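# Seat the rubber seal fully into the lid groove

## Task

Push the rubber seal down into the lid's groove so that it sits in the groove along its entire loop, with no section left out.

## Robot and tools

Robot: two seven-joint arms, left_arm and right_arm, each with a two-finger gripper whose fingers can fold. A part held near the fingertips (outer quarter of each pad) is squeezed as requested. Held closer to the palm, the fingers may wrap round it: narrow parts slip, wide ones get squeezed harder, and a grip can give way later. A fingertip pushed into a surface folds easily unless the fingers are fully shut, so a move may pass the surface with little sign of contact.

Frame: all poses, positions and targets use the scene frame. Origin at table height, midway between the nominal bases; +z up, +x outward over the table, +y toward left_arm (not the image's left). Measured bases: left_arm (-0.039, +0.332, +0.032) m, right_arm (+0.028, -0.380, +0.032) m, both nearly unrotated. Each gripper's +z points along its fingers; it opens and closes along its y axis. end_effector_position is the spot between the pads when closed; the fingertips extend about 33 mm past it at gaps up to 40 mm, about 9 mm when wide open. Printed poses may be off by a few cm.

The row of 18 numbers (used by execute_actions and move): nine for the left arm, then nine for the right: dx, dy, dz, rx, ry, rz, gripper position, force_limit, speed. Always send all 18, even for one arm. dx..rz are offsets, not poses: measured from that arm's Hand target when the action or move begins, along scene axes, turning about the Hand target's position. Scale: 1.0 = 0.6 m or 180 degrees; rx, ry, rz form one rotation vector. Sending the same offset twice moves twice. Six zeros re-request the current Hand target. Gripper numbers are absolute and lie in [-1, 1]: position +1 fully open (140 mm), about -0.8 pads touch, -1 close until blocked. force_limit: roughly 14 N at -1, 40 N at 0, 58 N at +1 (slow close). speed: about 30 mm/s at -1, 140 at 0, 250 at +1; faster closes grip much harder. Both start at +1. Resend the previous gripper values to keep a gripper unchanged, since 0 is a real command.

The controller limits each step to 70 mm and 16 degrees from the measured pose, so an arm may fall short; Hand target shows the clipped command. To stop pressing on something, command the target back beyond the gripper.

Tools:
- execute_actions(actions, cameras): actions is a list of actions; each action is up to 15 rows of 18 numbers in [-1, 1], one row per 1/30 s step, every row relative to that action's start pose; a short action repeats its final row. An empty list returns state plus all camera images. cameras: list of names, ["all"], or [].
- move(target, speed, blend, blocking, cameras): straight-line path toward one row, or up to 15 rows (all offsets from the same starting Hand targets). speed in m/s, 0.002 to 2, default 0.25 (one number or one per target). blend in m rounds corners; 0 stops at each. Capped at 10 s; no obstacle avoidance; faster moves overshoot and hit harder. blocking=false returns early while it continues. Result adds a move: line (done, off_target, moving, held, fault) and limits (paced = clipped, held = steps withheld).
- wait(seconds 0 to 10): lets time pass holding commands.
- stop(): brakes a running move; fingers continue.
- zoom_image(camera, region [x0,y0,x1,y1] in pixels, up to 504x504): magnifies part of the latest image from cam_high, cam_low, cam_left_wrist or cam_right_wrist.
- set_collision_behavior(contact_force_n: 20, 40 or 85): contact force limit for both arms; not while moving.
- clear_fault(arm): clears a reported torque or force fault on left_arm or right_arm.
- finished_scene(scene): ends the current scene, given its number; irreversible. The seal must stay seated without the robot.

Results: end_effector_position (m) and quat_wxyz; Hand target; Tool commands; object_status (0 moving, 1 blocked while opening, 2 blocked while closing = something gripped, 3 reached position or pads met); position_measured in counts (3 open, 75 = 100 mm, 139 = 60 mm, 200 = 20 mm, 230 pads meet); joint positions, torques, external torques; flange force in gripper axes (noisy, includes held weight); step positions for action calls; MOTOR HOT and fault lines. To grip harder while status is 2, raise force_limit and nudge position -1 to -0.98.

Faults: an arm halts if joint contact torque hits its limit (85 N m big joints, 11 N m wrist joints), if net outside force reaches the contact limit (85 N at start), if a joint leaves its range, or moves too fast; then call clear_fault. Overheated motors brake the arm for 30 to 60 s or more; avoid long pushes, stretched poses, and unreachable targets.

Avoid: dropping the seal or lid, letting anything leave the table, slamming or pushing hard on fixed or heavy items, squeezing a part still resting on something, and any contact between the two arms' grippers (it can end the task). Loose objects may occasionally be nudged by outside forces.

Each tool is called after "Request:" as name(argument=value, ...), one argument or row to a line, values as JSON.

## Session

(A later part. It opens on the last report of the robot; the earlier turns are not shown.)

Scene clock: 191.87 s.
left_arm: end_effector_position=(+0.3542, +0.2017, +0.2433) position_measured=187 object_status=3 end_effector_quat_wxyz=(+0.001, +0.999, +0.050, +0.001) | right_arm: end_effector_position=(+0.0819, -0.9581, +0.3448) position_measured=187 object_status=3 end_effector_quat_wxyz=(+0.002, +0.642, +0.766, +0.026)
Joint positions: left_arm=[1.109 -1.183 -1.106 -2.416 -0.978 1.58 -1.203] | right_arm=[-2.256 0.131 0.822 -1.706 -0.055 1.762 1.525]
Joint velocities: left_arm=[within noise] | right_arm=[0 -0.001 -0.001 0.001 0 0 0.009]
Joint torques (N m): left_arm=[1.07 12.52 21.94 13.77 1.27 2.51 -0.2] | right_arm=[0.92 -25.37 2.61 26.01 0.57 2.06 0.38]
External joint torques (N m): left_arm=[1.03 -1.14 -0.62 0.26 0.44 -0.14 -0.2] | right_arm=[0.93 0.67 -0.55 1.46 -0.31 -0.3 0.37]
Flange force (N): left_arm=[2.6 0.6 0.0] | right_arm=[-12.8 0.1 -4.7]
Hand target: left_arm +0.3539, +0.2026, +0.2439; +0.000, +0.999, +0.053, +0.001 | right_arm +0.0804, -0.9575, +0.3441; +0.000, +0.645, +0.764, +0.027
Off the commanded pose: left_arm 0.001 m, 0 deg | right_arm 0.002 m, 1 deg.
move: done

Request:
move(
  target=[
    [0,0,0,0,0,0,-0.46,1,0,0.466,0.13,0,0,0,0.17,-0.46,1,0],
    [0,0,0,0,0,0,-0.46,1,0,0.79,0.555,0,0,0,0.3,-0.46,1,0],
  ],
  speed=0.3,
  blend=[0.03,0],
)

Scene clock: 199.47 s.
left_arm: end_effector_position=(+0.3542, +0.2017, +0.2433) position_measured=187 object_status=3 end_effector_quat_wxyz=(+0.001, +0.999, +0.050, +0.001) | right_arm: end_effector_position=(+0.5556, -0.6235, +0.3443) position_measured=187 object_status=3 end_effector_quat_wxyz=(-0.011, +0.224, +0.974, +0.025)
Joint positions: left_arm=[1.109 -1.183 -1.106 -2.416 -0.978 1.58 -1.203] | right_arm=[-1.534 0.217 1.199 -1.708 -0.158 1.758 1.699]
Joint velocities: left_arm=[within noise] | right_arm=[0 0 0 0 0.001 -0.001 0.006]
Joint torques (N m): left_arm=[1.05 12.44 21.97 13.79 1.28 2.51 -0.25] | right_arm=[0.87 -19.01 5.84 25.6 0.76 2.02 0.43]
External joint torques (N m): left_arm=[1.14 -1.17 -0.48 0.28 0.46 -0.11 -0.25] | right_arm=[0.83 -0.35 -0.76 1.46 -0.15 -0.36 0.42]
Flange force (N): left_arm=[2.8 0.5 -0.3] | right_arm=[-13.2 1.7 -4.9]
Hand target: left_arm +0.3539, +0.2026, +0.2439; +0.000, +0.999, +0.053, +0.001 | right_arm +0.5544, -0.6245, +0.3441; -0.012, +0.228, +0.973, +0.024
Off the commanded pose: left_arm 0.001 m, 0 deg | right_arm 0.002 m, 1 deg.
move: done

Request:
move(
  target=[0,0,0,0,0,0,-0.46,1,0,-0.27,0.87,-0.2,0.0,0.0,0.18,-0.46,1,0],
  speed=0.3,
  cameras=["all"],
)

Scene clock: 217.57 s.
left_arm: end_effector_position=(+0.3542, +0.2017, +0.2433) position_measured=187 object_status=3 end_effector_quat_wxyz=(+0.001, +0.999, +0.050, +0.001) | right_arm: end_effector_position=(+0.3916, -0.1039, +0.2240) position_measured=187 object_status=3 end_effector_quat_wxyz=(-0.020, -0.057, +0.998, +0.018)
Joint positions: left_arm=[1.109 -1.183 -1.106 -2.416 -0.978 1.58 -1.203] | right_arm=[-0.728 -0.745 1.204 -2.339 0.775 1.873 1.495]
Joint torques (N m): left_arm=[1.05 12.5 21.94 13.76 1.27 2.53 -0.26] | right_arm=[0.11 6.83 -18.31 20.42 1.4 2.21 0.4]
External joint torques (N m): left_arm=[1.1 -1.09 -0.56 0.25 0.44 -0.1 -0.27] | right_arm=[0.09 -1.3 0.6 1.44 0.57 -0.13 0.4]
Flange force (N): left_arm=[2.8 0.6 -0.1] | right_arm=[-1.7 4.1 -1.1]
Hand target: left_arm +0.3539, +0.2026, +0.2439; +0.000, +0.999, +0.053, +0.001 | right_arm +0.3924, -0.1025, +0.2241; -0.019, -0.053, +0.998, +0.019
Off the commanded pose: left_arm 0.001 m, 0 deg | right_arm 0.002 m, 1 deg.
move: done

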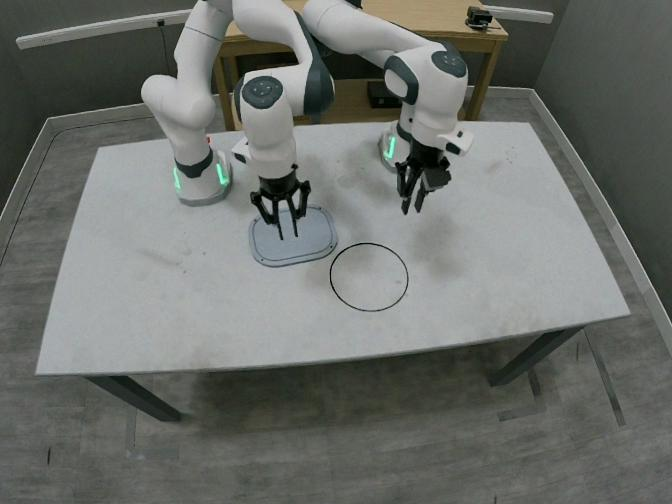

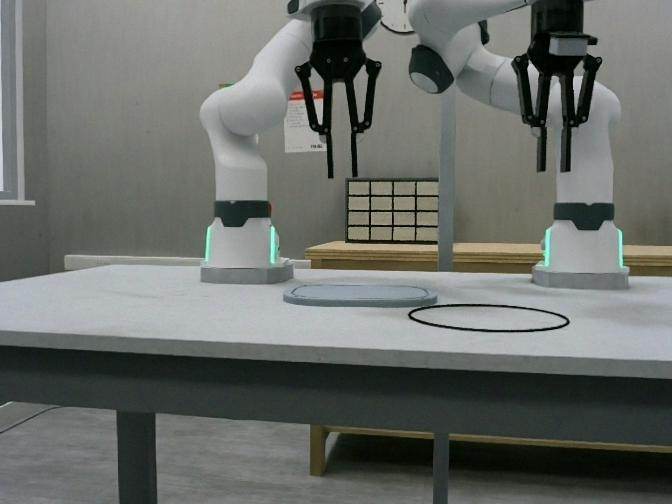

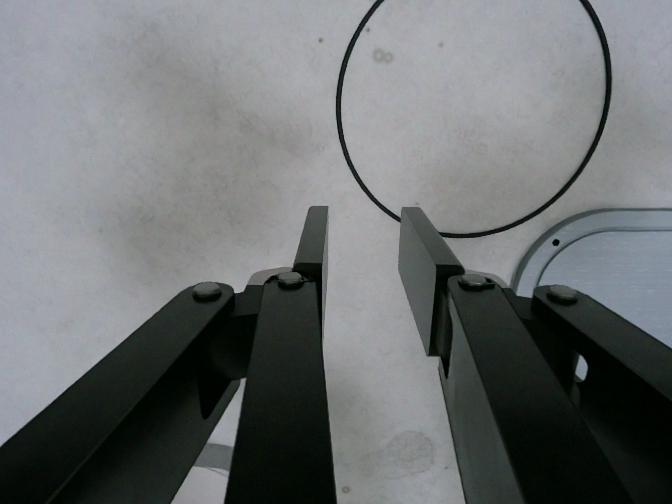

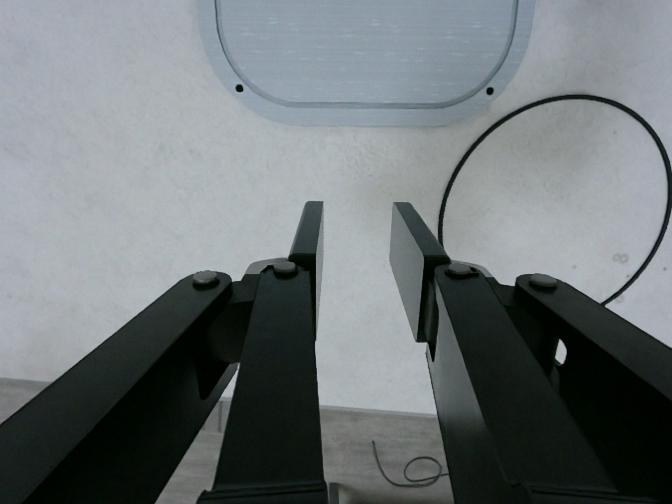

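Request:
move(
  target=[0.077,0.01,-0.257,0,0,0,-0.46,1,0,0.067,0.147,-0.223,0.0,0.0,0,-0.46,1,0],
  speed=0.2,
  cameras=["all"],
)

Scene clock: 251.33 s.
left_arm: end_effector_position=(+0.3978, +0.2090, +0.0911) position_measured=187 object_status=3 end_effector_quat_wxyz=(-0.001, +0.998, +0.055, -0.002) | right_arm: end_effector_position=(+0.4144, -0.0381, +0.1216) position_measured=187 object_status=3 end_effector_quat_wxyz=(-0.027, -0.060, +0.998, +0.016)
Joint positions: left_arm=[1.307 -1.192 -1.528 -2.429 -1.282 1.826 -1.123] | right_arm=[-1.051 -0.732 1.674 -2.226 0.919 2.051 1.524]
Joint velocities: left_arm=[0.001 0.001 0.001 0.001 0 0.001 0.005] | right_arm=[within noise]
Joint torques (N m): left_arm=[1.05 16.49 23.96 7.97 0.4 2.94 0.28] | right_arm=[0.87 19.26 -20.99 17.18 0.78 1.99 0.05]
External joint torques (N m): left_arm=[1.01 -1.13 -1.4 0.12 -0.41 0.29 0.28] | right_arm=[0.84 -0.42 -0.43 0.53 0.04 -0.32 0.05]
Flange force (N): left_arm=[5.1 -0.7 6.1] | right_arm=[2.8 0.7 -3.0]
Hand target: left_arm +0.3996, +0.2085, +0.0913; +0.000, +0.999, +0.053, +0.001 (not the last commanded pose) | right_arm +0.4132, -0.0390, +0.1216; -0.028, -0.061, +0.998, +0.015 (not the last commanded pose)
Off the commanded pose: left_arm 0.003 m, 0 deg | right_arm 0.043 m, 1 deg.
move: held (right_arm; a check stopped the path); limits=held
pose unreachable (right arm): on one or more control steps of this call, first in action 0 (counted from 0), this arm could not follow its commanded pose, so it was not sent that pose on those steps. It may still have moved: this result reports where it is.
cause: moving toward the commanded pose would bring a part of the arm too close to another arm (a part of this arm just beyond joint 5 (forearm roll) and a part of the left arm just beyond its joint 5 (forearm roll), along the way the arms are being sent, or toward where that arm still pushes).

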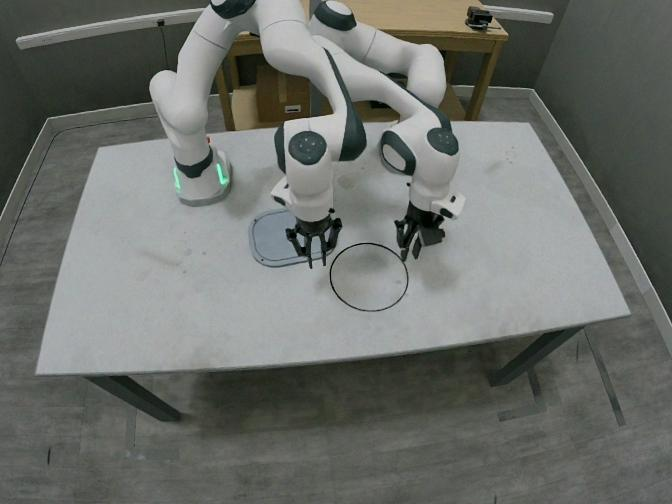

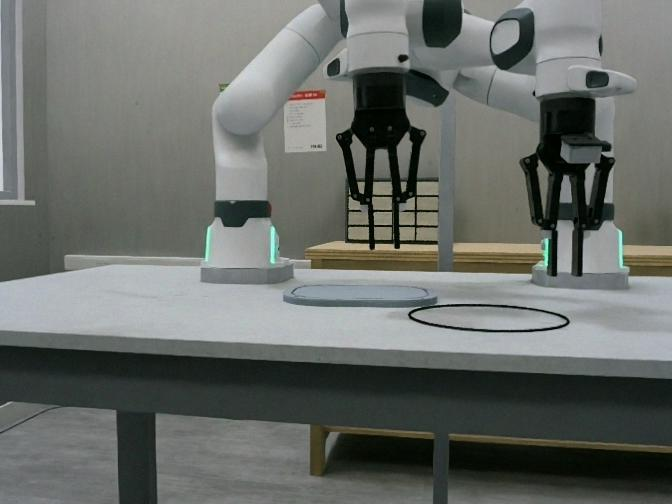

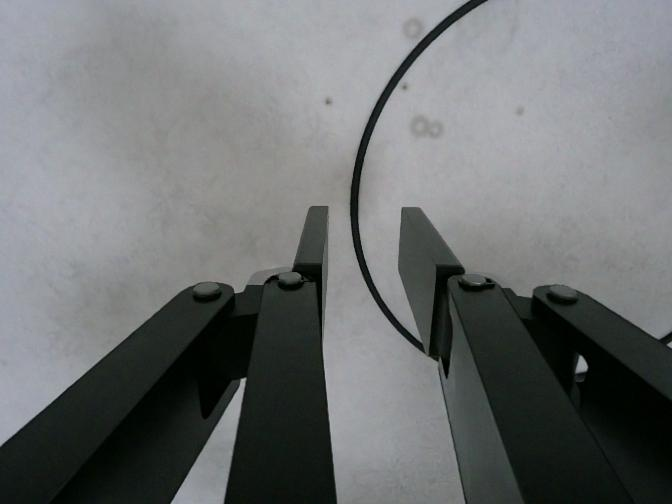

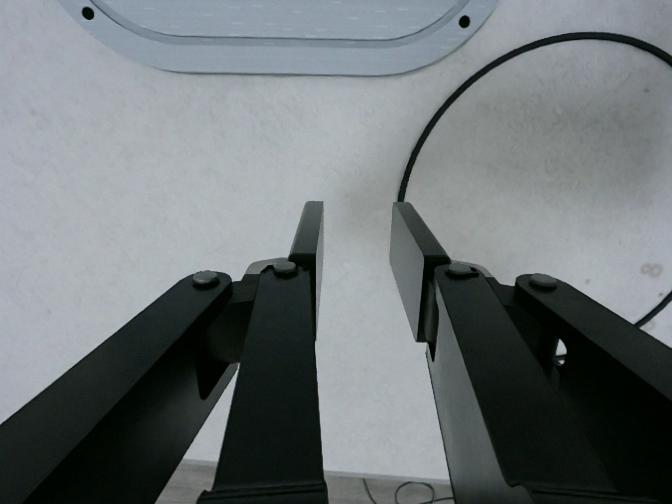

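Request:
move(
  target=[
    [0,0,0.3,0,0,0,-0.46,1,0,0,0,0,0.0,0.0,0,-0.46,1,0],
    [-0.1,0.45,0.4,0,0,0,-0.46,1,0,0.028,0.053,-0.102,0.048,0.0,0,-0.46,1,0],
  ],
  speed=0.25,
  cameras=["cam_right_wrist","cam_low"],
)

Scene clock: 268.13 s.
left_arm: end_effector_position=(+0.4000, +0.2093, +0.1019) position_measured=187 object_status=3 end_effector_quat_wxyz=(-0.001, +0.999, +0.052, +0.001) | right_arm: end_effector_position=(+0.4144, -0.0381, +0.1216) position_measured=187 object_status=3 end_effector_quat_wxyz=(-0.027, -0.060, +0.998, +0.016)
Joint positions: left_arm=[1.301 -1.188 -1.502 -2.425 -1.263 1.816 -1.121] | right_arm=[-1.051 -0.732 1.674 -2.226 0.919 2.051 1.524]
Joint torques (N m): left_arm=[0.88 16.26 24.11 7.56 0.66 2.85 0.02] | right_arm=[0.84 19.21 -20.98 17.21 0.77 2 0.09]
External joint torques (N m): left_arm=[0.92 -1.13 -1.16 -0.76 -0.14 0.21 0.01] | right_arm=[0.72 -0.44 -0.46 0.49 0.03 -0.32 0.08]
Flange force (N): left_arm=[1.9 -1.1 4.8] | right_arm=[2.5 0.7 -2.9]
Hand target: left_arm +0.4005, +0.2097, +0.1017; +0.000, +0.999, +0.054, +0.002 (not the last commanded pose) | right_arm +0.4132, -0.0390, +0.1216; -0.028, -0.061, +0.998, +0.015 (not the last commanded pose)
Off the commanded pose: left_arm 0.359 m, 0 deg | right_arm 0.070 m, 9 deg.
move: held (left_arm; a check stopped the path), off_target (right_arm; braked when a check withheld steps of left_arm); path passed 0 of 2 targets; limits=held
pose unreachable (left arm): on one or more control steps of this call, first in action 0 (counted from 0), this arm could not follow its commanded pose, so it was not sent that pose on those steps. It may still have moved: this result reports where it is.
cause: moving toward the commanded pose would bring a part of the arm too close to another arm (a part of this arm just beyond joint 5 (forearm roll) and a part of the right arm just beyond its joint 5 (forearm roll), 9 mm apart when this arm was first held).
Images, in order (width x height): cam_low 672x504, cam_right_wrist 672x504.

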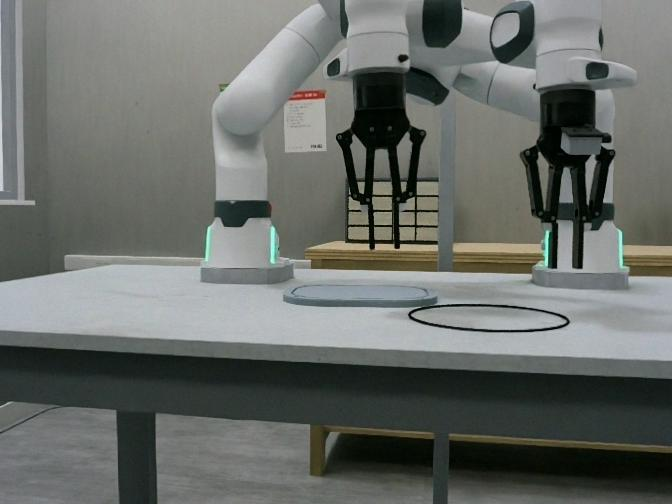

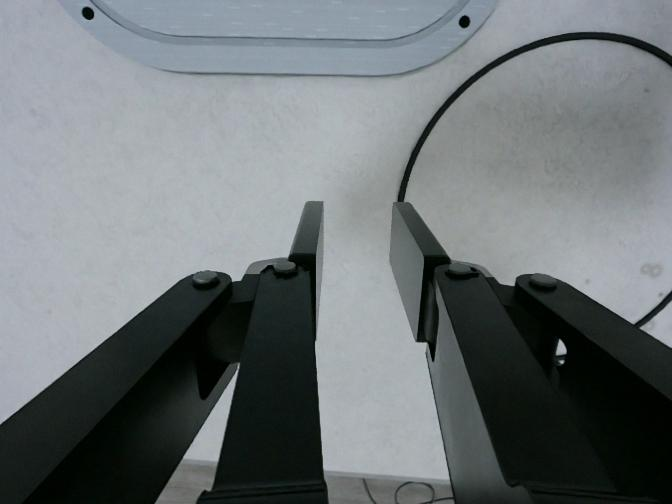

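Back right off first, then clear the left, then return.

Request:
move(
  target=[
    [0,0,0,0,0,0,-0.46,1,0,0,-0.25,0.1,0.048,0.0,0,-0.46,1,0],
    [-0.1,0.45,0.4,0,0,0,-0.46,1,0,0,-0.25,0.1,0.048,0.0,0,-0.46,1,0],
    [-0.1,0.45,0.4,0,0,0,-0.46,1,0,0.02,0.053,-0.1,0.048,0.0,0,-0.46,1,0],
  ],
  speed=0.25,
  cameras=["cam_right_wrist","cam_high"],
)

Scene clock: 277.40 s.
left_arm: end_effector_position=(+0.3413, +0.4798, +0.3413) position_measured=187 object_status=3 end_effector_quat_wxyz=(+0.000, +0.998, +0.056, +0.004) | right_arm: end_effector_position=(+0.4262, -0.0082, +0.0623) position_measured=187 object_status=3 end_effector_quat_wxyz=(-0.022, -0.068, +0.993, +0.089)
Joint positions: left_arm=[1.56 -0.869 -0.863 -2.282 -0.626 1.621 -0.744] | right_arm=[-1.265 -0.668 1.939 -2.232 1.104 2.235 1.369]
Joint velocities: left_arm=[within noise] | right_arm=[-0.001 0.001 0.001 0 0 0.001 0.009]
Joint torques (N m): left_arm=[0.33 4.37 16.39 19.9 1.34 2.51 0.23] | right_arm=[0.04 23.31 -17.6 17.81 1.23 1.94 0.51]
External joint torques (N m): left_arm=[0.3 -0.42 -0.37 0.19 0.56 -0.13 0.23] | right_arm=[0 -1.35 0.37 1.46 0.56 -0.3 0.5]
Flange force (N): left_arm=[0.5 -0.6 -0.7] | right_arm=[-7.5 4.5 4.3]
Hand target: left_arm +0.3405, +0.4797, +0.3417; +0.000, +0.999, +0.054, +0.002 | right_arm +0.4252, -0.0072, +0.0616; -0.024, -0.063, +0.994, +0.090
Off the commanded pose: left_arm 0.001 m, 0 deg | right_arm 0.002 m, 1 deg.
move: done
Images, in order (width x height): cam_high 672x504, cam_right_wrist 672x504.

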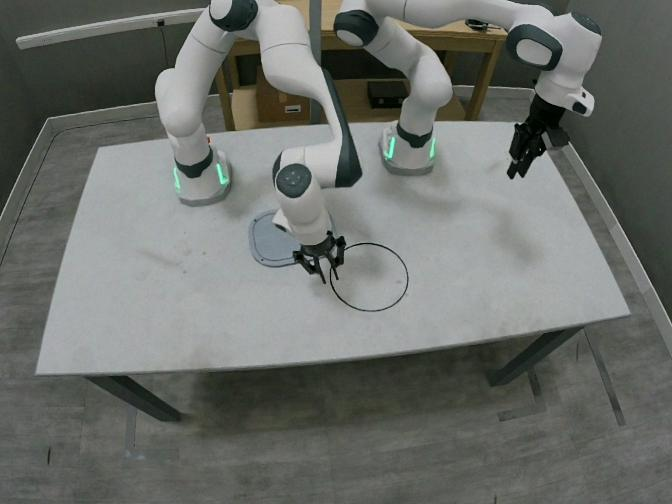

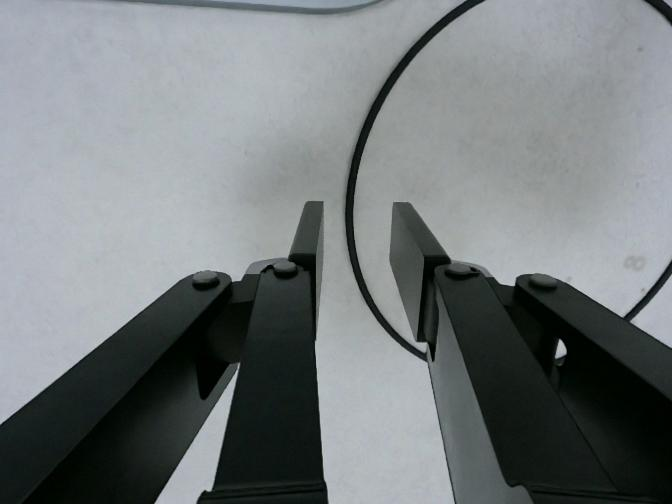

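Request:
move(
  target=[0,0,0,0,0,0,-0.46,1,0,0,0.002,-0.03,-0.05,0.0,0,-0.46,1,0],
  speed=0.1,
  cameras=["cam_right_wrist","cam_low"],
)

Request:
zoom_image(
  camera="cam_low",
  region=[350, 200, 600, 350],
)

Scene clock: 284.97 s.
left_arm: end_effector_position=(+0.3413, +0.4798, +0.3413) position_measured=187 object_status=3 end_effector_quat_wxyz=(+0.000, +0.998, +0.056, +0.004) | right_arm: end_effector_position=(+0.4256, -0.0054, +0.0435) position_measured=187 object_status=3 end_effector_quat_wxyz=(-0.028, -0.064, +0.997, +0.014)
Joint positions: left_arm=[1.56 -0.869 -0.863 -2.282 -0.626 1.621 -0.744] | right_arm=[-1.261 -0.818 1.955 -2.127 1.033 2.151 1.509]
Joint velocities: left_arm=[within noise] | right_arm=[-0.001 0 0.002 0 -0.001 -0.001 0.006]
Joint torques (N m): left_arm=[0.36 4.37 16.28 19.89 1.33 2.49 0.16] | right_arm=[0.87 26.99 -21.99 15.88 0.71 2.01 0.41]
External joint torques (N m): left_arm=[0.42 -0.32 -0.38 0.11 0.56 -0.15 0.16] | right_arm=[0.94 -1.61 -0.41 1.29 0.03 -0.31 0.4]
Flange force (N): left_arm=[0.8 -0.8 -0.6] | right_arm=[-2.5 4.5 -0.8]
Hand target: left_arm +0.3405, +0.4797, +0.3417; +0.000, +0.999, +0.054, +0.002 | right_arm +0.4252, -0.0060, +0.0436; -0.029, -0.061, +0.998, +0.012
Off the commanded pose: left_arm 0.001 m, 0 deg | right_arm 0.001 m, 0 deg.
move: done
Images, in order (width x height): cam_low 672x504, cam_right_wrist 672x504.

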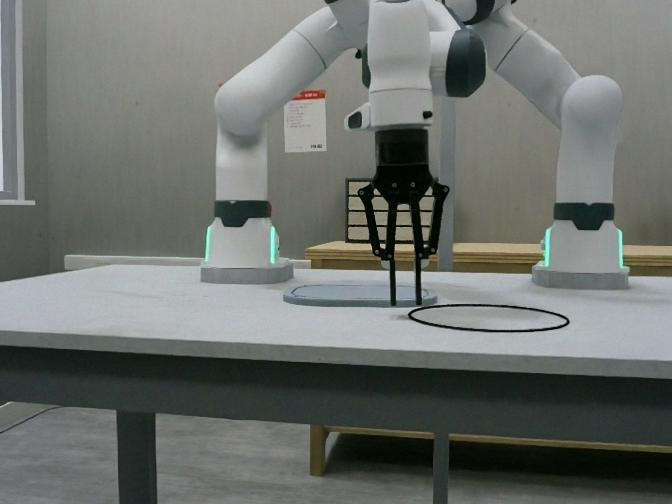

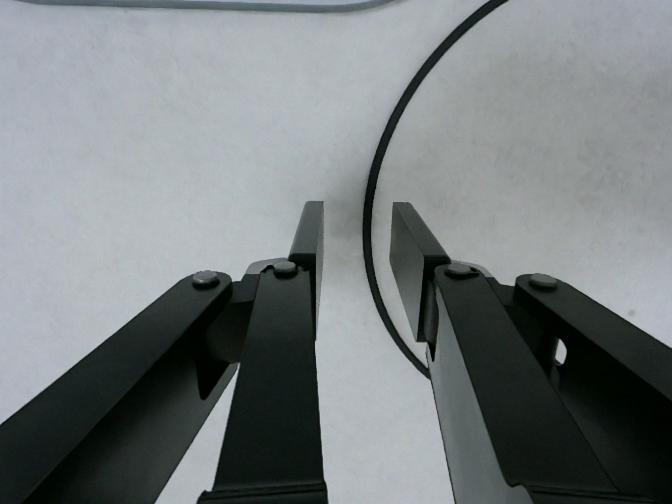

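Scaled by 2.016 from the camera's 672x504 image, which has a finer 960x720 frame.

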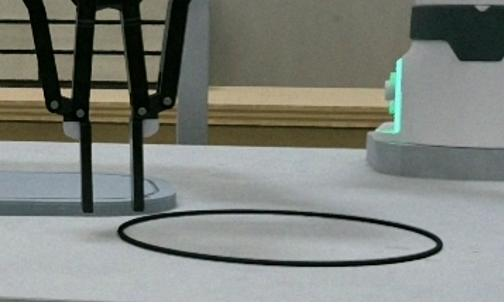

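Request:
move(
  target=[0,0,0,0,0,0,-0.46,1,0,0,0.006,-0.015,0,0.0,0,-0.46,1,0],
  speed=0.05,
  cameras=["cam_right_wrist","cam_low"],
)

Request:
zoom_image(
  camera="cam_low",
  region=[350, 250, 500, 340],
)

Scene clock: 289.20 s.
left_arm: end_effector_position=(+0.3413, +0.4798, +0.3413) position_measured=187 object_status=3 end_effector_quat_wxyz=(+0.000, +0.998, +0.056, +0.004) | right_arm: end_effector_position=(+0.4240, -0.0033, +0.0351) position_measured=187 object_status=3 end_effector_quat_wxyz=(-0.030, -0.065, +0.997, +0.011)
Joint positions: left_arm=[1.56 -0.869 -0.863 -2.282 -0.626 1.621 -0.744] | right_arm=[-1.274 -0.833 1.976 -2.116 1.042 2.152 1.51]
Joint torques (N m): left_arm=[0.41 4.33 16.31 19.89 1.33 2.5 0.22] | right_arm=[0.18 27.76 -21.38 15.37 1.19 2.37 0.32]
External joint torques (N m): left_arm=[0.44 -0.4 -0.36 0.12 0.55 -0.14 0.22] | right_arm=[0.25 -1.69 0.39 1.03 0.52 0.07 0.31]
Flange force (N): left_arm=[0.6 -0.8 -0.6] | right_arm=[-4.8 4.2 3.7]
Hand target: left_arm +0.3405, +0.4797, +0.3417; +0.000, +0.999, +0.054, +0.002 | right_arm +0.4252, -0.0024, +0.0346; -0.029, -0.061, +0.998, +0.012
Off the commanded pose: left_arm 0.001 m, 0 deg | right_arm 0.002 m, 0 deg.
move: done
Images, in order (width x height): cam_low 672x504, cam_right_wrist 672x504.

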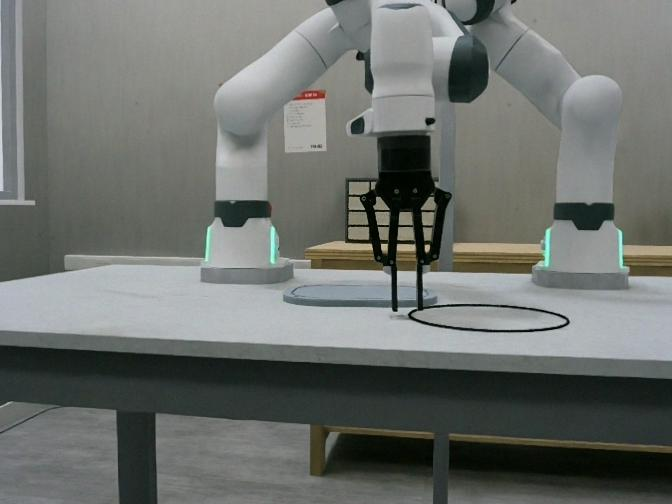

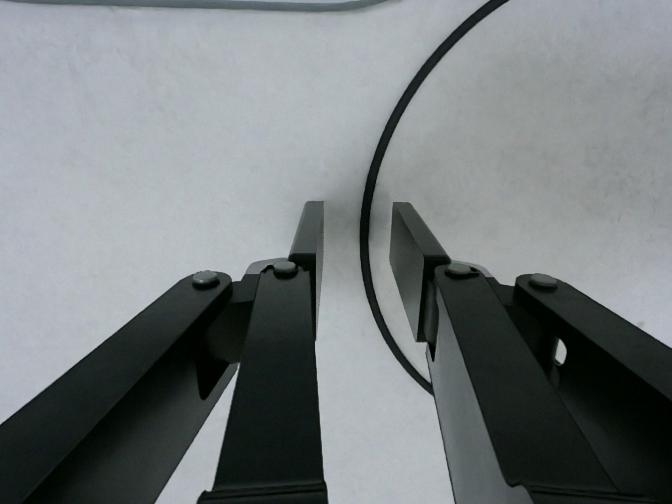

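Scaled by 3.360 from the camera's 672x504 image, which has a finer 960x720 frame.

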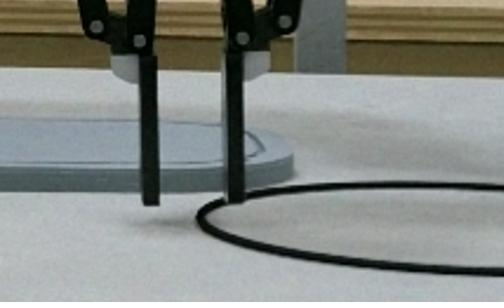

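Request:
move(
  target=[0,0,0,0,0,0,-0.46,1,0,0,0.004,-0.01,0,0.0,0,-0.46,1,0],
  speed=0.03,
  cameras=["cam_right_wrist","cam_low"],
)

Request:
zoom_image(
  camera="cam_low",
  region=[350, 250, 500, 340],
)

Scene clock: 296.00 s.
left_arm: end_effector_position=(+0.3413, +0.4798, +0.3413) position_measured=187 object_status=3 end_effector_quat_wxyz=(+0.000, +0.998, +0.056, +0.004) | right_arm: end_effector_position=(+0.4240, -0.0009, +0.0292) position_measured=187 object_status=3 end_effector_quat_wxyz=(-0.030, -0.064, +0.997, +0.011)
Joint positions: left_arm=[1.56 -0.869 -0.863 -2.282 -0.626 1.621 -0.744] | right_arm=[-1.284 -0.844 1.991 -2.109 1.053 2.157 1.51]
Joint velocities: left_arm=[within noise] | right_arm=[-0.003 -0.002 0 0 0.003 0.003 0]
Joint torques (N m): left_arm=[0.33 4.42 16.33 19.95 1.32 2.49 0.19] | right_arm=[-0.62 28.32 -21.38 15.04 1.28 2.41 0.21]
External joint torques (N m): left_arm=[0.33 -0.34 -0.43 0.17 0.54 -0.16 0.19] | right_arm=[-0.58 -1.65 0.49 0.89 0.61 0.11 0.21]
Flange force (N): left_arm=[0.8 -0.7 -0.6] | right_arm=[-7.0 3.6 5.3]
Hand target: left_arm +0.3405, +0.4797, +0.3417; +0.000, +0.999, +0.054, +0.002 | right_arm +0.4252, +0.0000, +0.0286; -0.029, -0.061, +0.998, +0.012
Off the commanded pose: left_arm 0.001 m, 0 deg | right_arm 0.002 m, 0 deg.
move: done
Images, in order (width x height): cam_low 672x504, cam_right_wrist 672x504.

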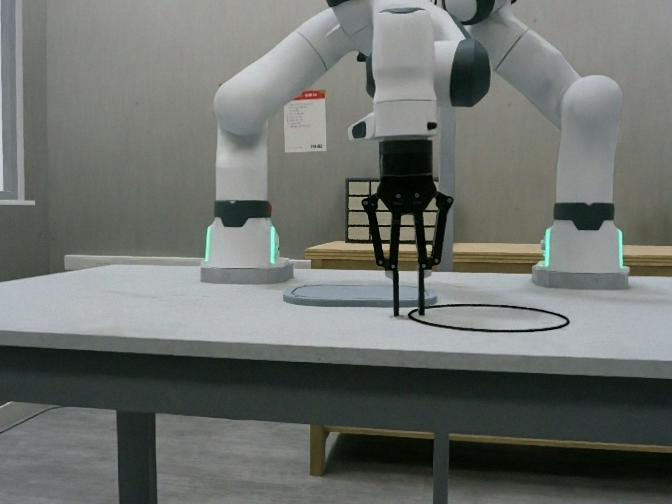

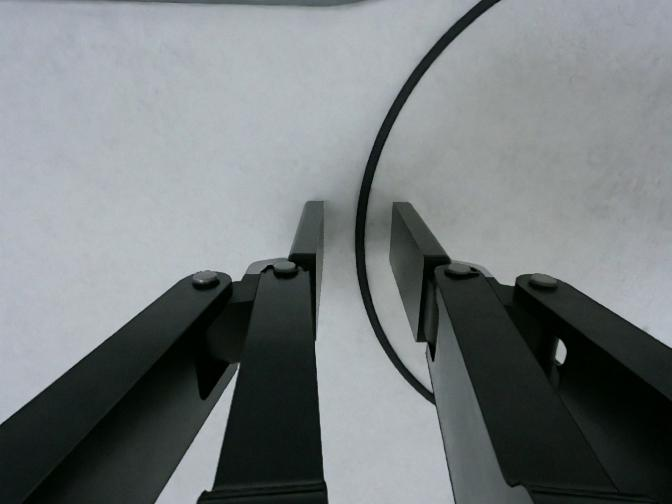

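Scaled by 3.360 from the camera's 672x504 image, which has a finer 960x720 frame.

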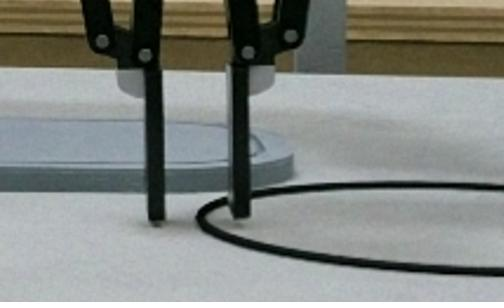

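Request:
move(
  target=[
    [0,0,0,0,0,0,-0.46,1,0,0,0.001,-0.0025,0,0,0,-0.46,1,0],
    [0,0,0,0,0,0,-0.46,1,0,0,0.001,-0.0025,0,0,0,-1,-0.5,-1],
  ],
  speed=0.03,
)

Request:
wait(
  seconds=1,
  cameras=["cam_right_wrist","cam_low"],
)

Scene clock: 301.63 s.
left_arm: end_effector_position=(+0.3413, +0.4798, +0.3413) position_measured=187 object_status=3 end_effector_quat_wxyz=(+0.000, +0.998, +0.056, +0.004) | right_arm: end_effector_position=(+0.4243, +0.0001, +0.0278) position_measured=226 object_status=0 end_effector_quat_wxyz=(-0.030, -0.064, +0.997, +0.011)
Joint positions: left_arm=[1.56 -0.869 -0.863 -2.282 -0.626 1.621 -0.744] | right_arm=[-1.287 -0.847 1.995 -2.106 1.057 2.158 1.51]
Joint torques (N m): left_arm=[0.39 4.4 16.31 19.88 1.33 2.49 0.22] | right_arm=[0.11 28.35 -21.41 15.05 1.16 2.34 0.25]
External joint torques (N m): left_arm=[0.48 -0.32 -0.35 0.1 0.56 -0.14 0.22] | right_arm=[-0.01 -1.76 0.35 0.87 0.48 0.05 0.25]
Flange force (N): left_arm=[0.7 -1.0 -0.6] | right_arm=[-5.2 3.7 4.0]
Hand target: left_arm +0.3405, +0.4797, +0.3417; +0.000, +0.999, +0.054, +0.002 | right_arm +0.4252, +0.0006, +0.0271; -0.029, -0.061, +0.998, +0.012
Off the commanded pose: left_arm 0.001 m, 0 deg | right_arm 0.001 m, 0 deg.
move: done

Scene clock: 302.63 s.
left_arm: end_effector_position=(+0.3413, +0.4798, +0.3413) position_measured=187 object_status=3 end_effector_quat_wxyz=(+0.000, +0.998, +0.056, +0.004) | right_arm: end_effector_position=(+0.4243, +0.0001, +0.0278) position_measured=226 object_status=2 end_effector_quat_wxyz=(-0.030, -0.064, +0.997, +0.011)
Joint positions: left_arm=[1.56 -0.869 -0.863 -2.282 -0.626 1.621 -0.744] | right_arm=[-1.287 -0.847 1.995 -2.106 1.057 2.158 1.51]
Joint torques (N m): left_arm=[0.37 4.42 16.32 19.92 1.32 2.49 0.23] | right_arm=[0.15 28.38 -21.46 15.11 1.17 2.35 0.17]
External joint torques (N m): left_arm=[0.38 -0.29 -0.41 0.11 0.54 -0.16 0.23] | right_arm=[0.28 -1.66 0.44 1.07 0.51 0.05 0.17]
Flange force (N): left_arm=[0.8 -0.9 -0.6] | right_arm=[-4.9 4.0 3.9]
Hand target: left_arm +0.3405, +0.4797, +0.3417; +0.000, +0.999, +0.054, +0.002 | right_arm +0.4252, +0.0006, +0.0271; -0.029, -0.061, +0.998, +0.012
Tool commands: left_gripper/position=-0.46 left_gripper/force_limit=+1.0 left_gripper/speed=+0.0 right_gripper/position=-1.0 right_gripper/force_limit=-0.5 right_gripper/speed=-1.0
Off the commanded pose: left_arm 0.001 m, 0 deg | right_arm 0.001 m, 0 deg.
wait: 1.00 s; at rest by 0.17 s
Images, in order (width x height): cam_low 672x504, cam_right_wrist 672x504.

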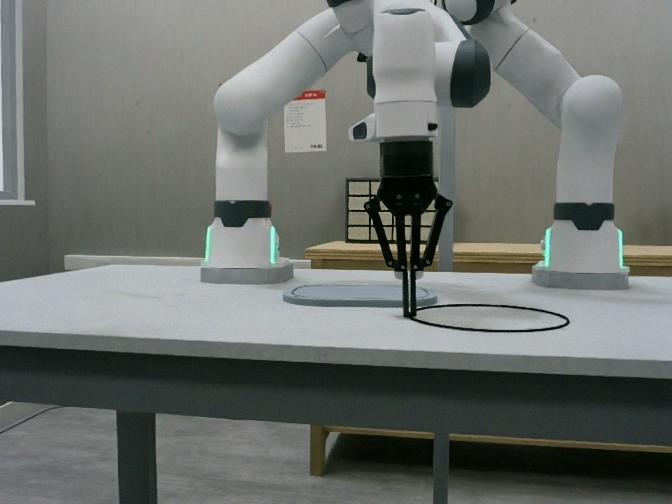

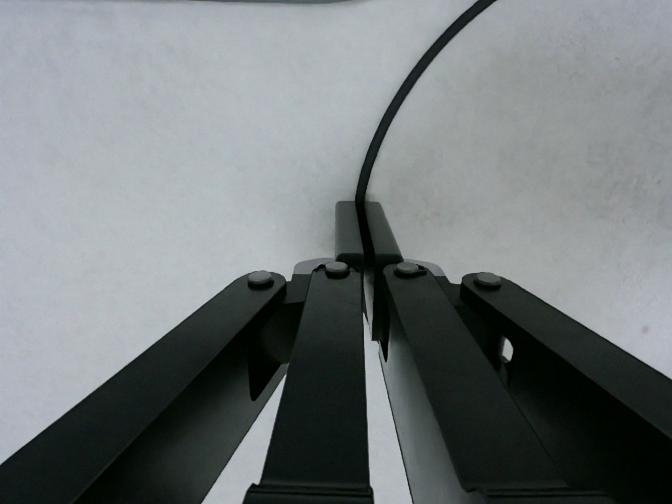

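Request:
move(
  target=[
    [0,0,0,0,0,0,-0.46,1,0,0,0,0.4,0,0,0,-1,-0.5,-1],
  ],
  speed=0.12,
  cameras=["all"],
)

Scene clock: 317.20 s.
left_arm: end_effector_position=(+0.3413, +0.4798, +0.3413) position_measured=187 object_status=3 end_effector_quat_wxyz=(+0.000, +0.998, +0.056, +0.004) | right_arm: end_effector_position=(+0.4257, +0.0015, +0.2667) position_measured=226 object_status=2 end_effector_quat_wxyz=(-0.028, -0.065, +0.997, +0.014)
Joint positions: left_arm=[1.56 -0.869 -0.863 -2.282 -0.626 1.621 -0.744] | right_arm=[-0.996 -0.677 1.475 -1.947 0.734 1.753 1.682]
Joint velocities: left_arm=[within noise] | right_arm=[0.001 0 -0.001 0 -0.001 -0.003 0.003]
Joint torques (N m): left_arm=[0.31 4.38 16.3 19.94 1.32 2.49 0.22] | right_arm=[0.66 16.82 -20.59 20.71 0.94 2.04 0.42]
External joint torques (N m): left_arm=[0.34 -0.37 -0.34 0.24 0.55 -0.14 0.22] | right_arm=[0.58 -1.38 -0.39 1.31 0.05 -0.27 0.42]
Flange force (N): left_arm=[0.7 -0.8 -0.9] | right_arm=[0.8 2.7 -2.9]
Hand target: left_arm +0.3405, +0.4797, +0.3417; +0.000, +0.999, +0.054, +0.002 | right_arm +0.4252, +0.0006, +0.2671; -0.029, -0.061, +0.998, +0.012
Off the commanded pose: left_arm 0.001 m, 0 deg | right_arm 0.001 m, 0 deg.
move: done

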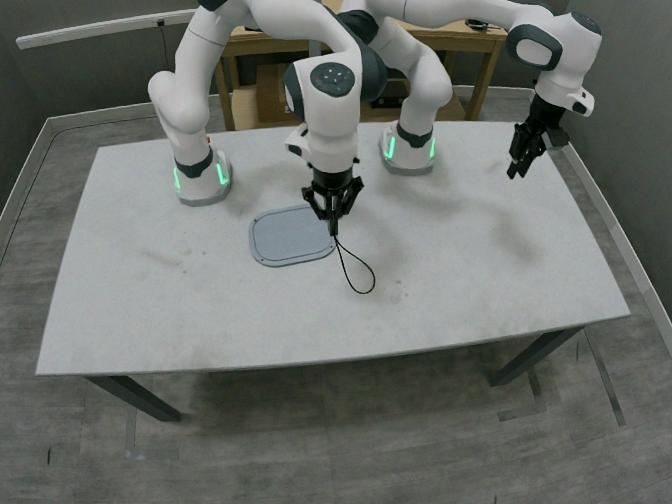

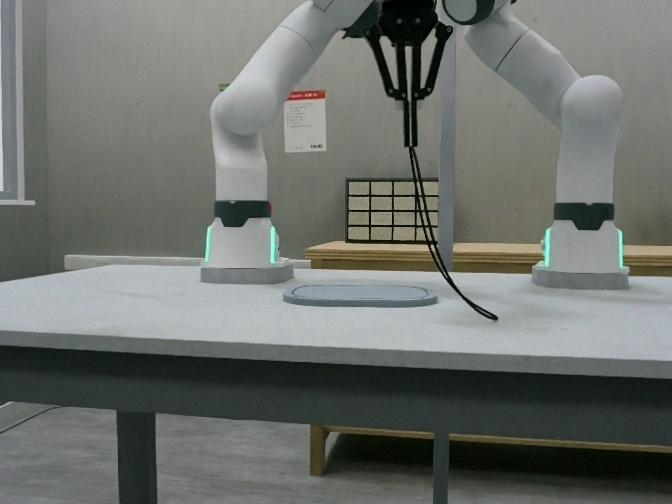

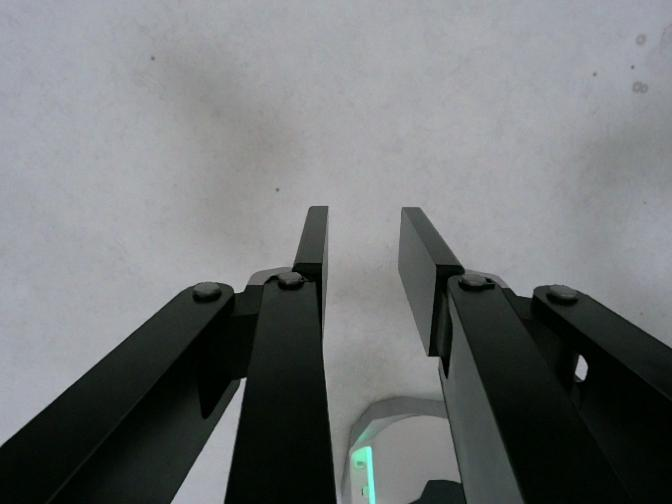

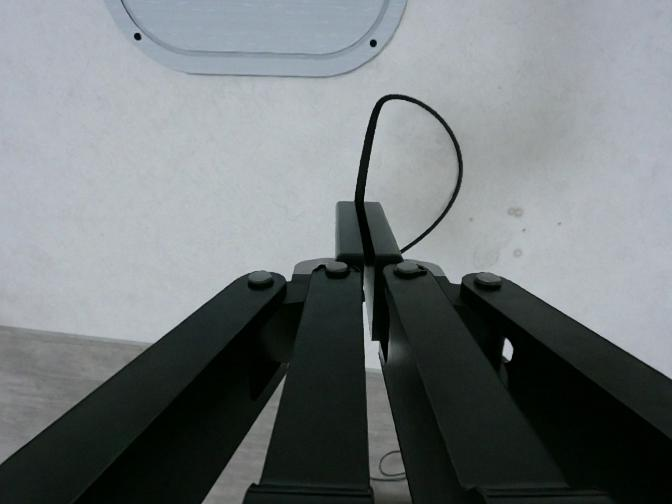

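Request:
move(
  target=[
    [0,0,0,0,0,0,-0.46,1,0,0,0,0.07,0,0,0,-1,-0.5,-1],
    [0,0,0,0,0,0,-0.46,1,0,-0.31,-0.15,0.07,0,0,0,-1,-0.5,-1],
    [0,0,0,0,0,0,-0.46,1,0,-0.305,-0.24,-0.07,0,0,0,-1,-0.5,-1],
    [0,0,0,0,0,0,-0.46,1,0,-0.3,-0.34,-0.27,0,0,0,-1,-0.5,-1],
  ],
  speed=0.15,
  blend=[0.02,0.0,0.02,0],
  cameras=["all"],
)

Scene clock: 327.80 s.
left_arm: end_effector_position=(+0.3413, +0.4798, +0.3413) position_measured=187 object_status=3 end_effector_quat_wxyz=(+0.000, +0.998, +0.056, +0.004) | right_arm: end_effector_position=(+0.2446, -0.2041, +0.1054) position_measured=226 object_status=2 end_effector_quat_wxyz=(-0.030, -0.058, +0.998, +0.010)
Joint positions: left_arm=[1.56 -0.869 -0.863 -2.282 -0.626 1.621 -0.744] | right_arm=[-0.237 -0.97 1.087 -2.955 1.003 2.015 1.386]
Joint velocities: left_arm=[within noise] | right_arm=[0.001 0.001 0 0.001 0 0.003 -0.008]
Joint torques (N m): left_arm=[0.41 4.39 16.39 19.92 1.33 2.52 0.23] | right_arm=[0.5 5.68 -13.95 16.05 1.12 2.38 -0.24]
External joint torques (N m): left_arm=[0.43 -0.4 -0.3 0.23 0.56 -0.1 0.23] | right_arm=[0.5 0.25 -0.05 1.24 0.41 0.09 -0.25]
Flange force (N): left_arm=[0.7 -0.9 -0.8] | right_arm=[-1.9 2.1 0.9]
Hand target: left_arm +0.3405, +0.4797, +0.3417; +0.000, +0.999, +0.054, +0.002 | right_arm +0.2452, -0.2034, +0.1051; -0.029, -0.061, +0.998, +0.012
Off the commanded pose: left_arm 0.001 m, 0 deg | right_arm 0.001 m, 0 deg.
move: done

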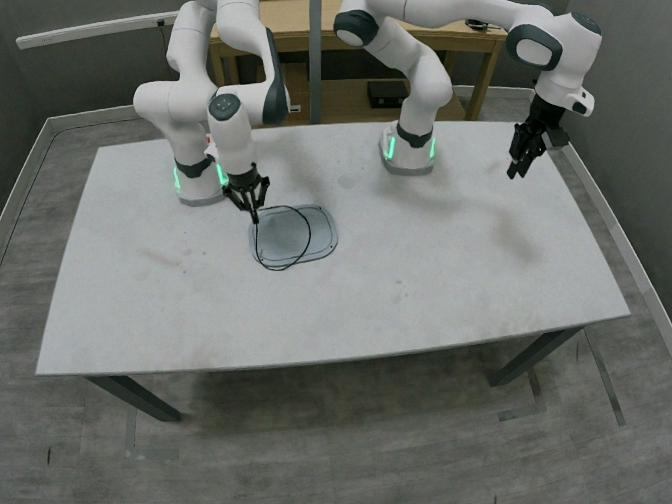

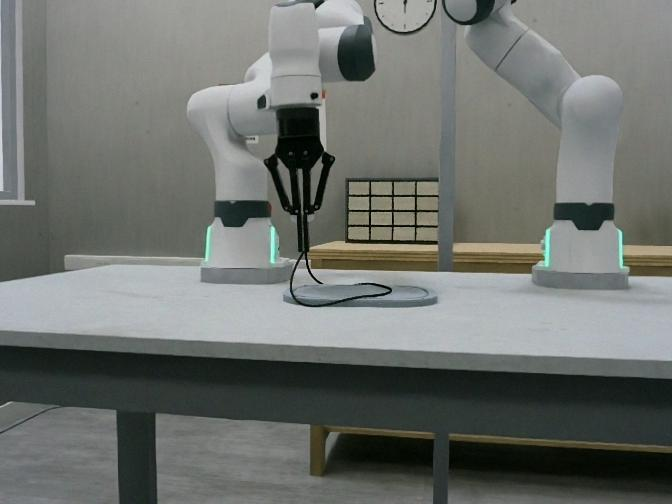

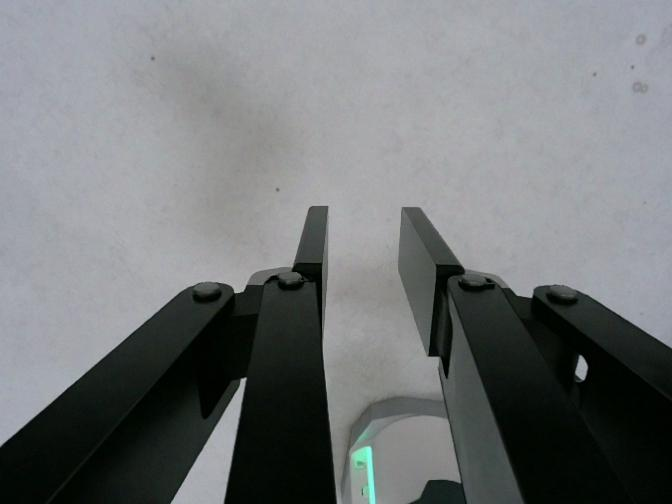

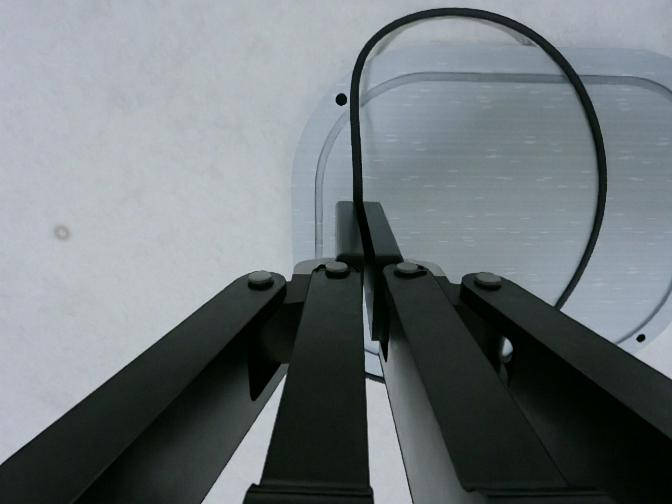

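Request:
move(
  target=[0,0,0,0,0,0,-0.46,1,0,0.025,-0.033,-0.09,0,0,0,-1,-0.5,-1],
  speed=0.08,
  cameras=["cam_right_wrist","cam_low"],
)

Request:
zoom_image(
  camera="cam_low",
  region=[260, 240, 450, 340],
)

Scene clock: 340.83 s.
left_arm: end_effector_position=(+0.3413, +0.4798, +0.3413) position_measured=187 object_status=3 end_effector_quat_wxyz=(+0.000, +0.998, +0.056, +0.004) | right_arm: end_effector_position=(+0.2592, -0.2242, +0.0512) position_measured=226 object_status=2 end_effector_quat_wxyz=(-0.030, -0.058, +0.998, +0.011)
Joint positions: left_arm=[1.56 -0.869 -0.863 -2.282 -0.626 1.621 -0.744] | right_arm=[-0.423 -0.776 1.296 -2.965 1.143 2.24 1.244]
Joint velocities: left_arm=[within noise] | right_arm=[0.001 -0.001 0.001 -0.001 0 0.002 -0.005]
Joint torques (N m): left_arm=[0.33 4.42 16.33 19.94 1.33 2.49 0.24] | right_arm=[0.22 5.06 -12.59 13.7 1.08 2.33 -0.18]
External joint torques (N m): left_arm=[0.29 -0.44 -0.4 0.21 0.56 -0.15 0.24] | right_arm=[0.25 0.19 0.09 1.58 0.49 0.04 -0.18]
Flange force (N): left_arm=[0.5 -0.6 -0.7] | right_arm=[-3.3 2.2 2.5]
Hand target: left_arm +0.3405, +0.4797, +0.3417; +0.000, +0.999, +0.054, +0.002 | right_arm +0.2602, -0.2232, +0.0511; -0.029, -0.061, +0.998, +0.012
Off the commanded pose: left_arm 0.001 m, 0 deg | right_arm 0.001 m, 0 deg.
move: done
Images, in order (width x height): cam_low 672x504, cam_right_wrist 672x504.

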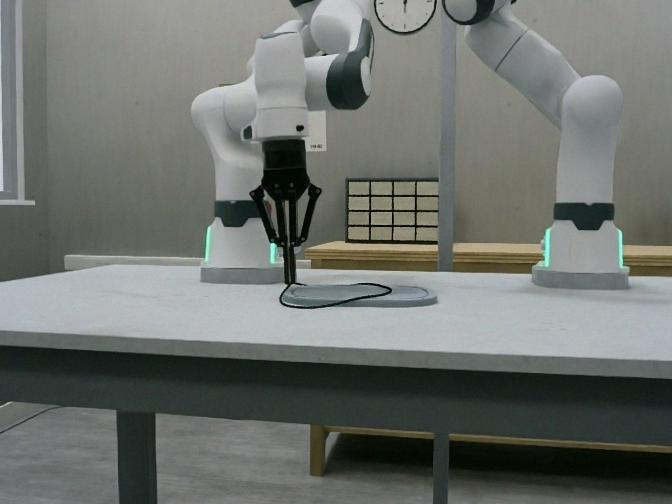

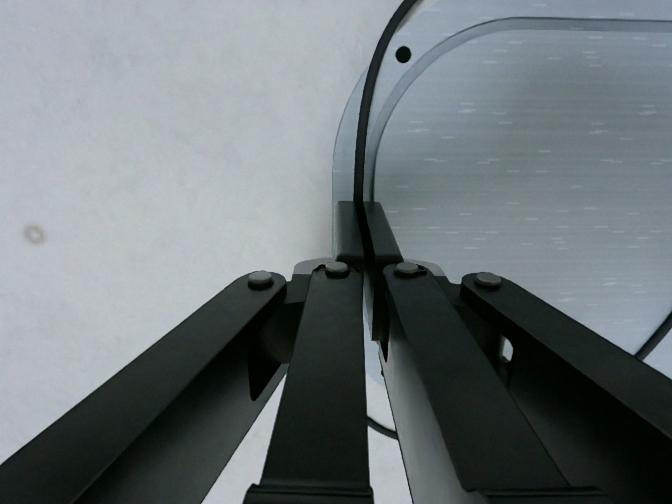

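Scaled by 2.653 from the camera's 672x504 image, which has a finer 960x720 frame.

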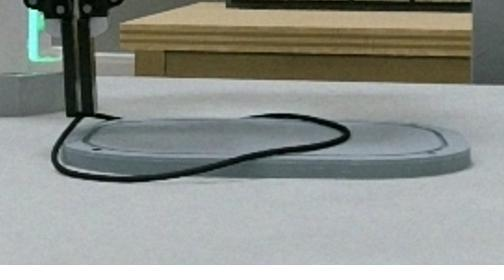

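Request:
zoom_image(
  camera="cam_right_wrist",
  region=[300, 0, 500, 150],
)

Request:
zoom_image(
  camera="cam_right_wrist",
  region=[310, 180, 440, 450],
)

Scaled by 2.520 from the camera's 672x504 image, which has a finer 960x720 frame.

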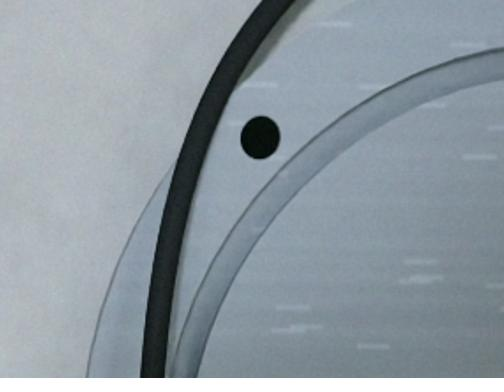

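Scaled by 1.867 from the camera's 672x504 image, which has a finer 960x720 frame.

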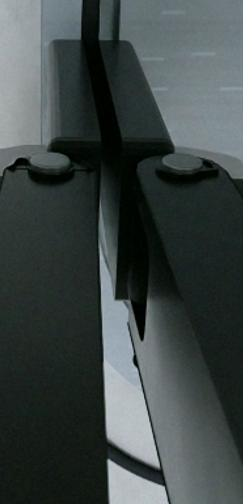

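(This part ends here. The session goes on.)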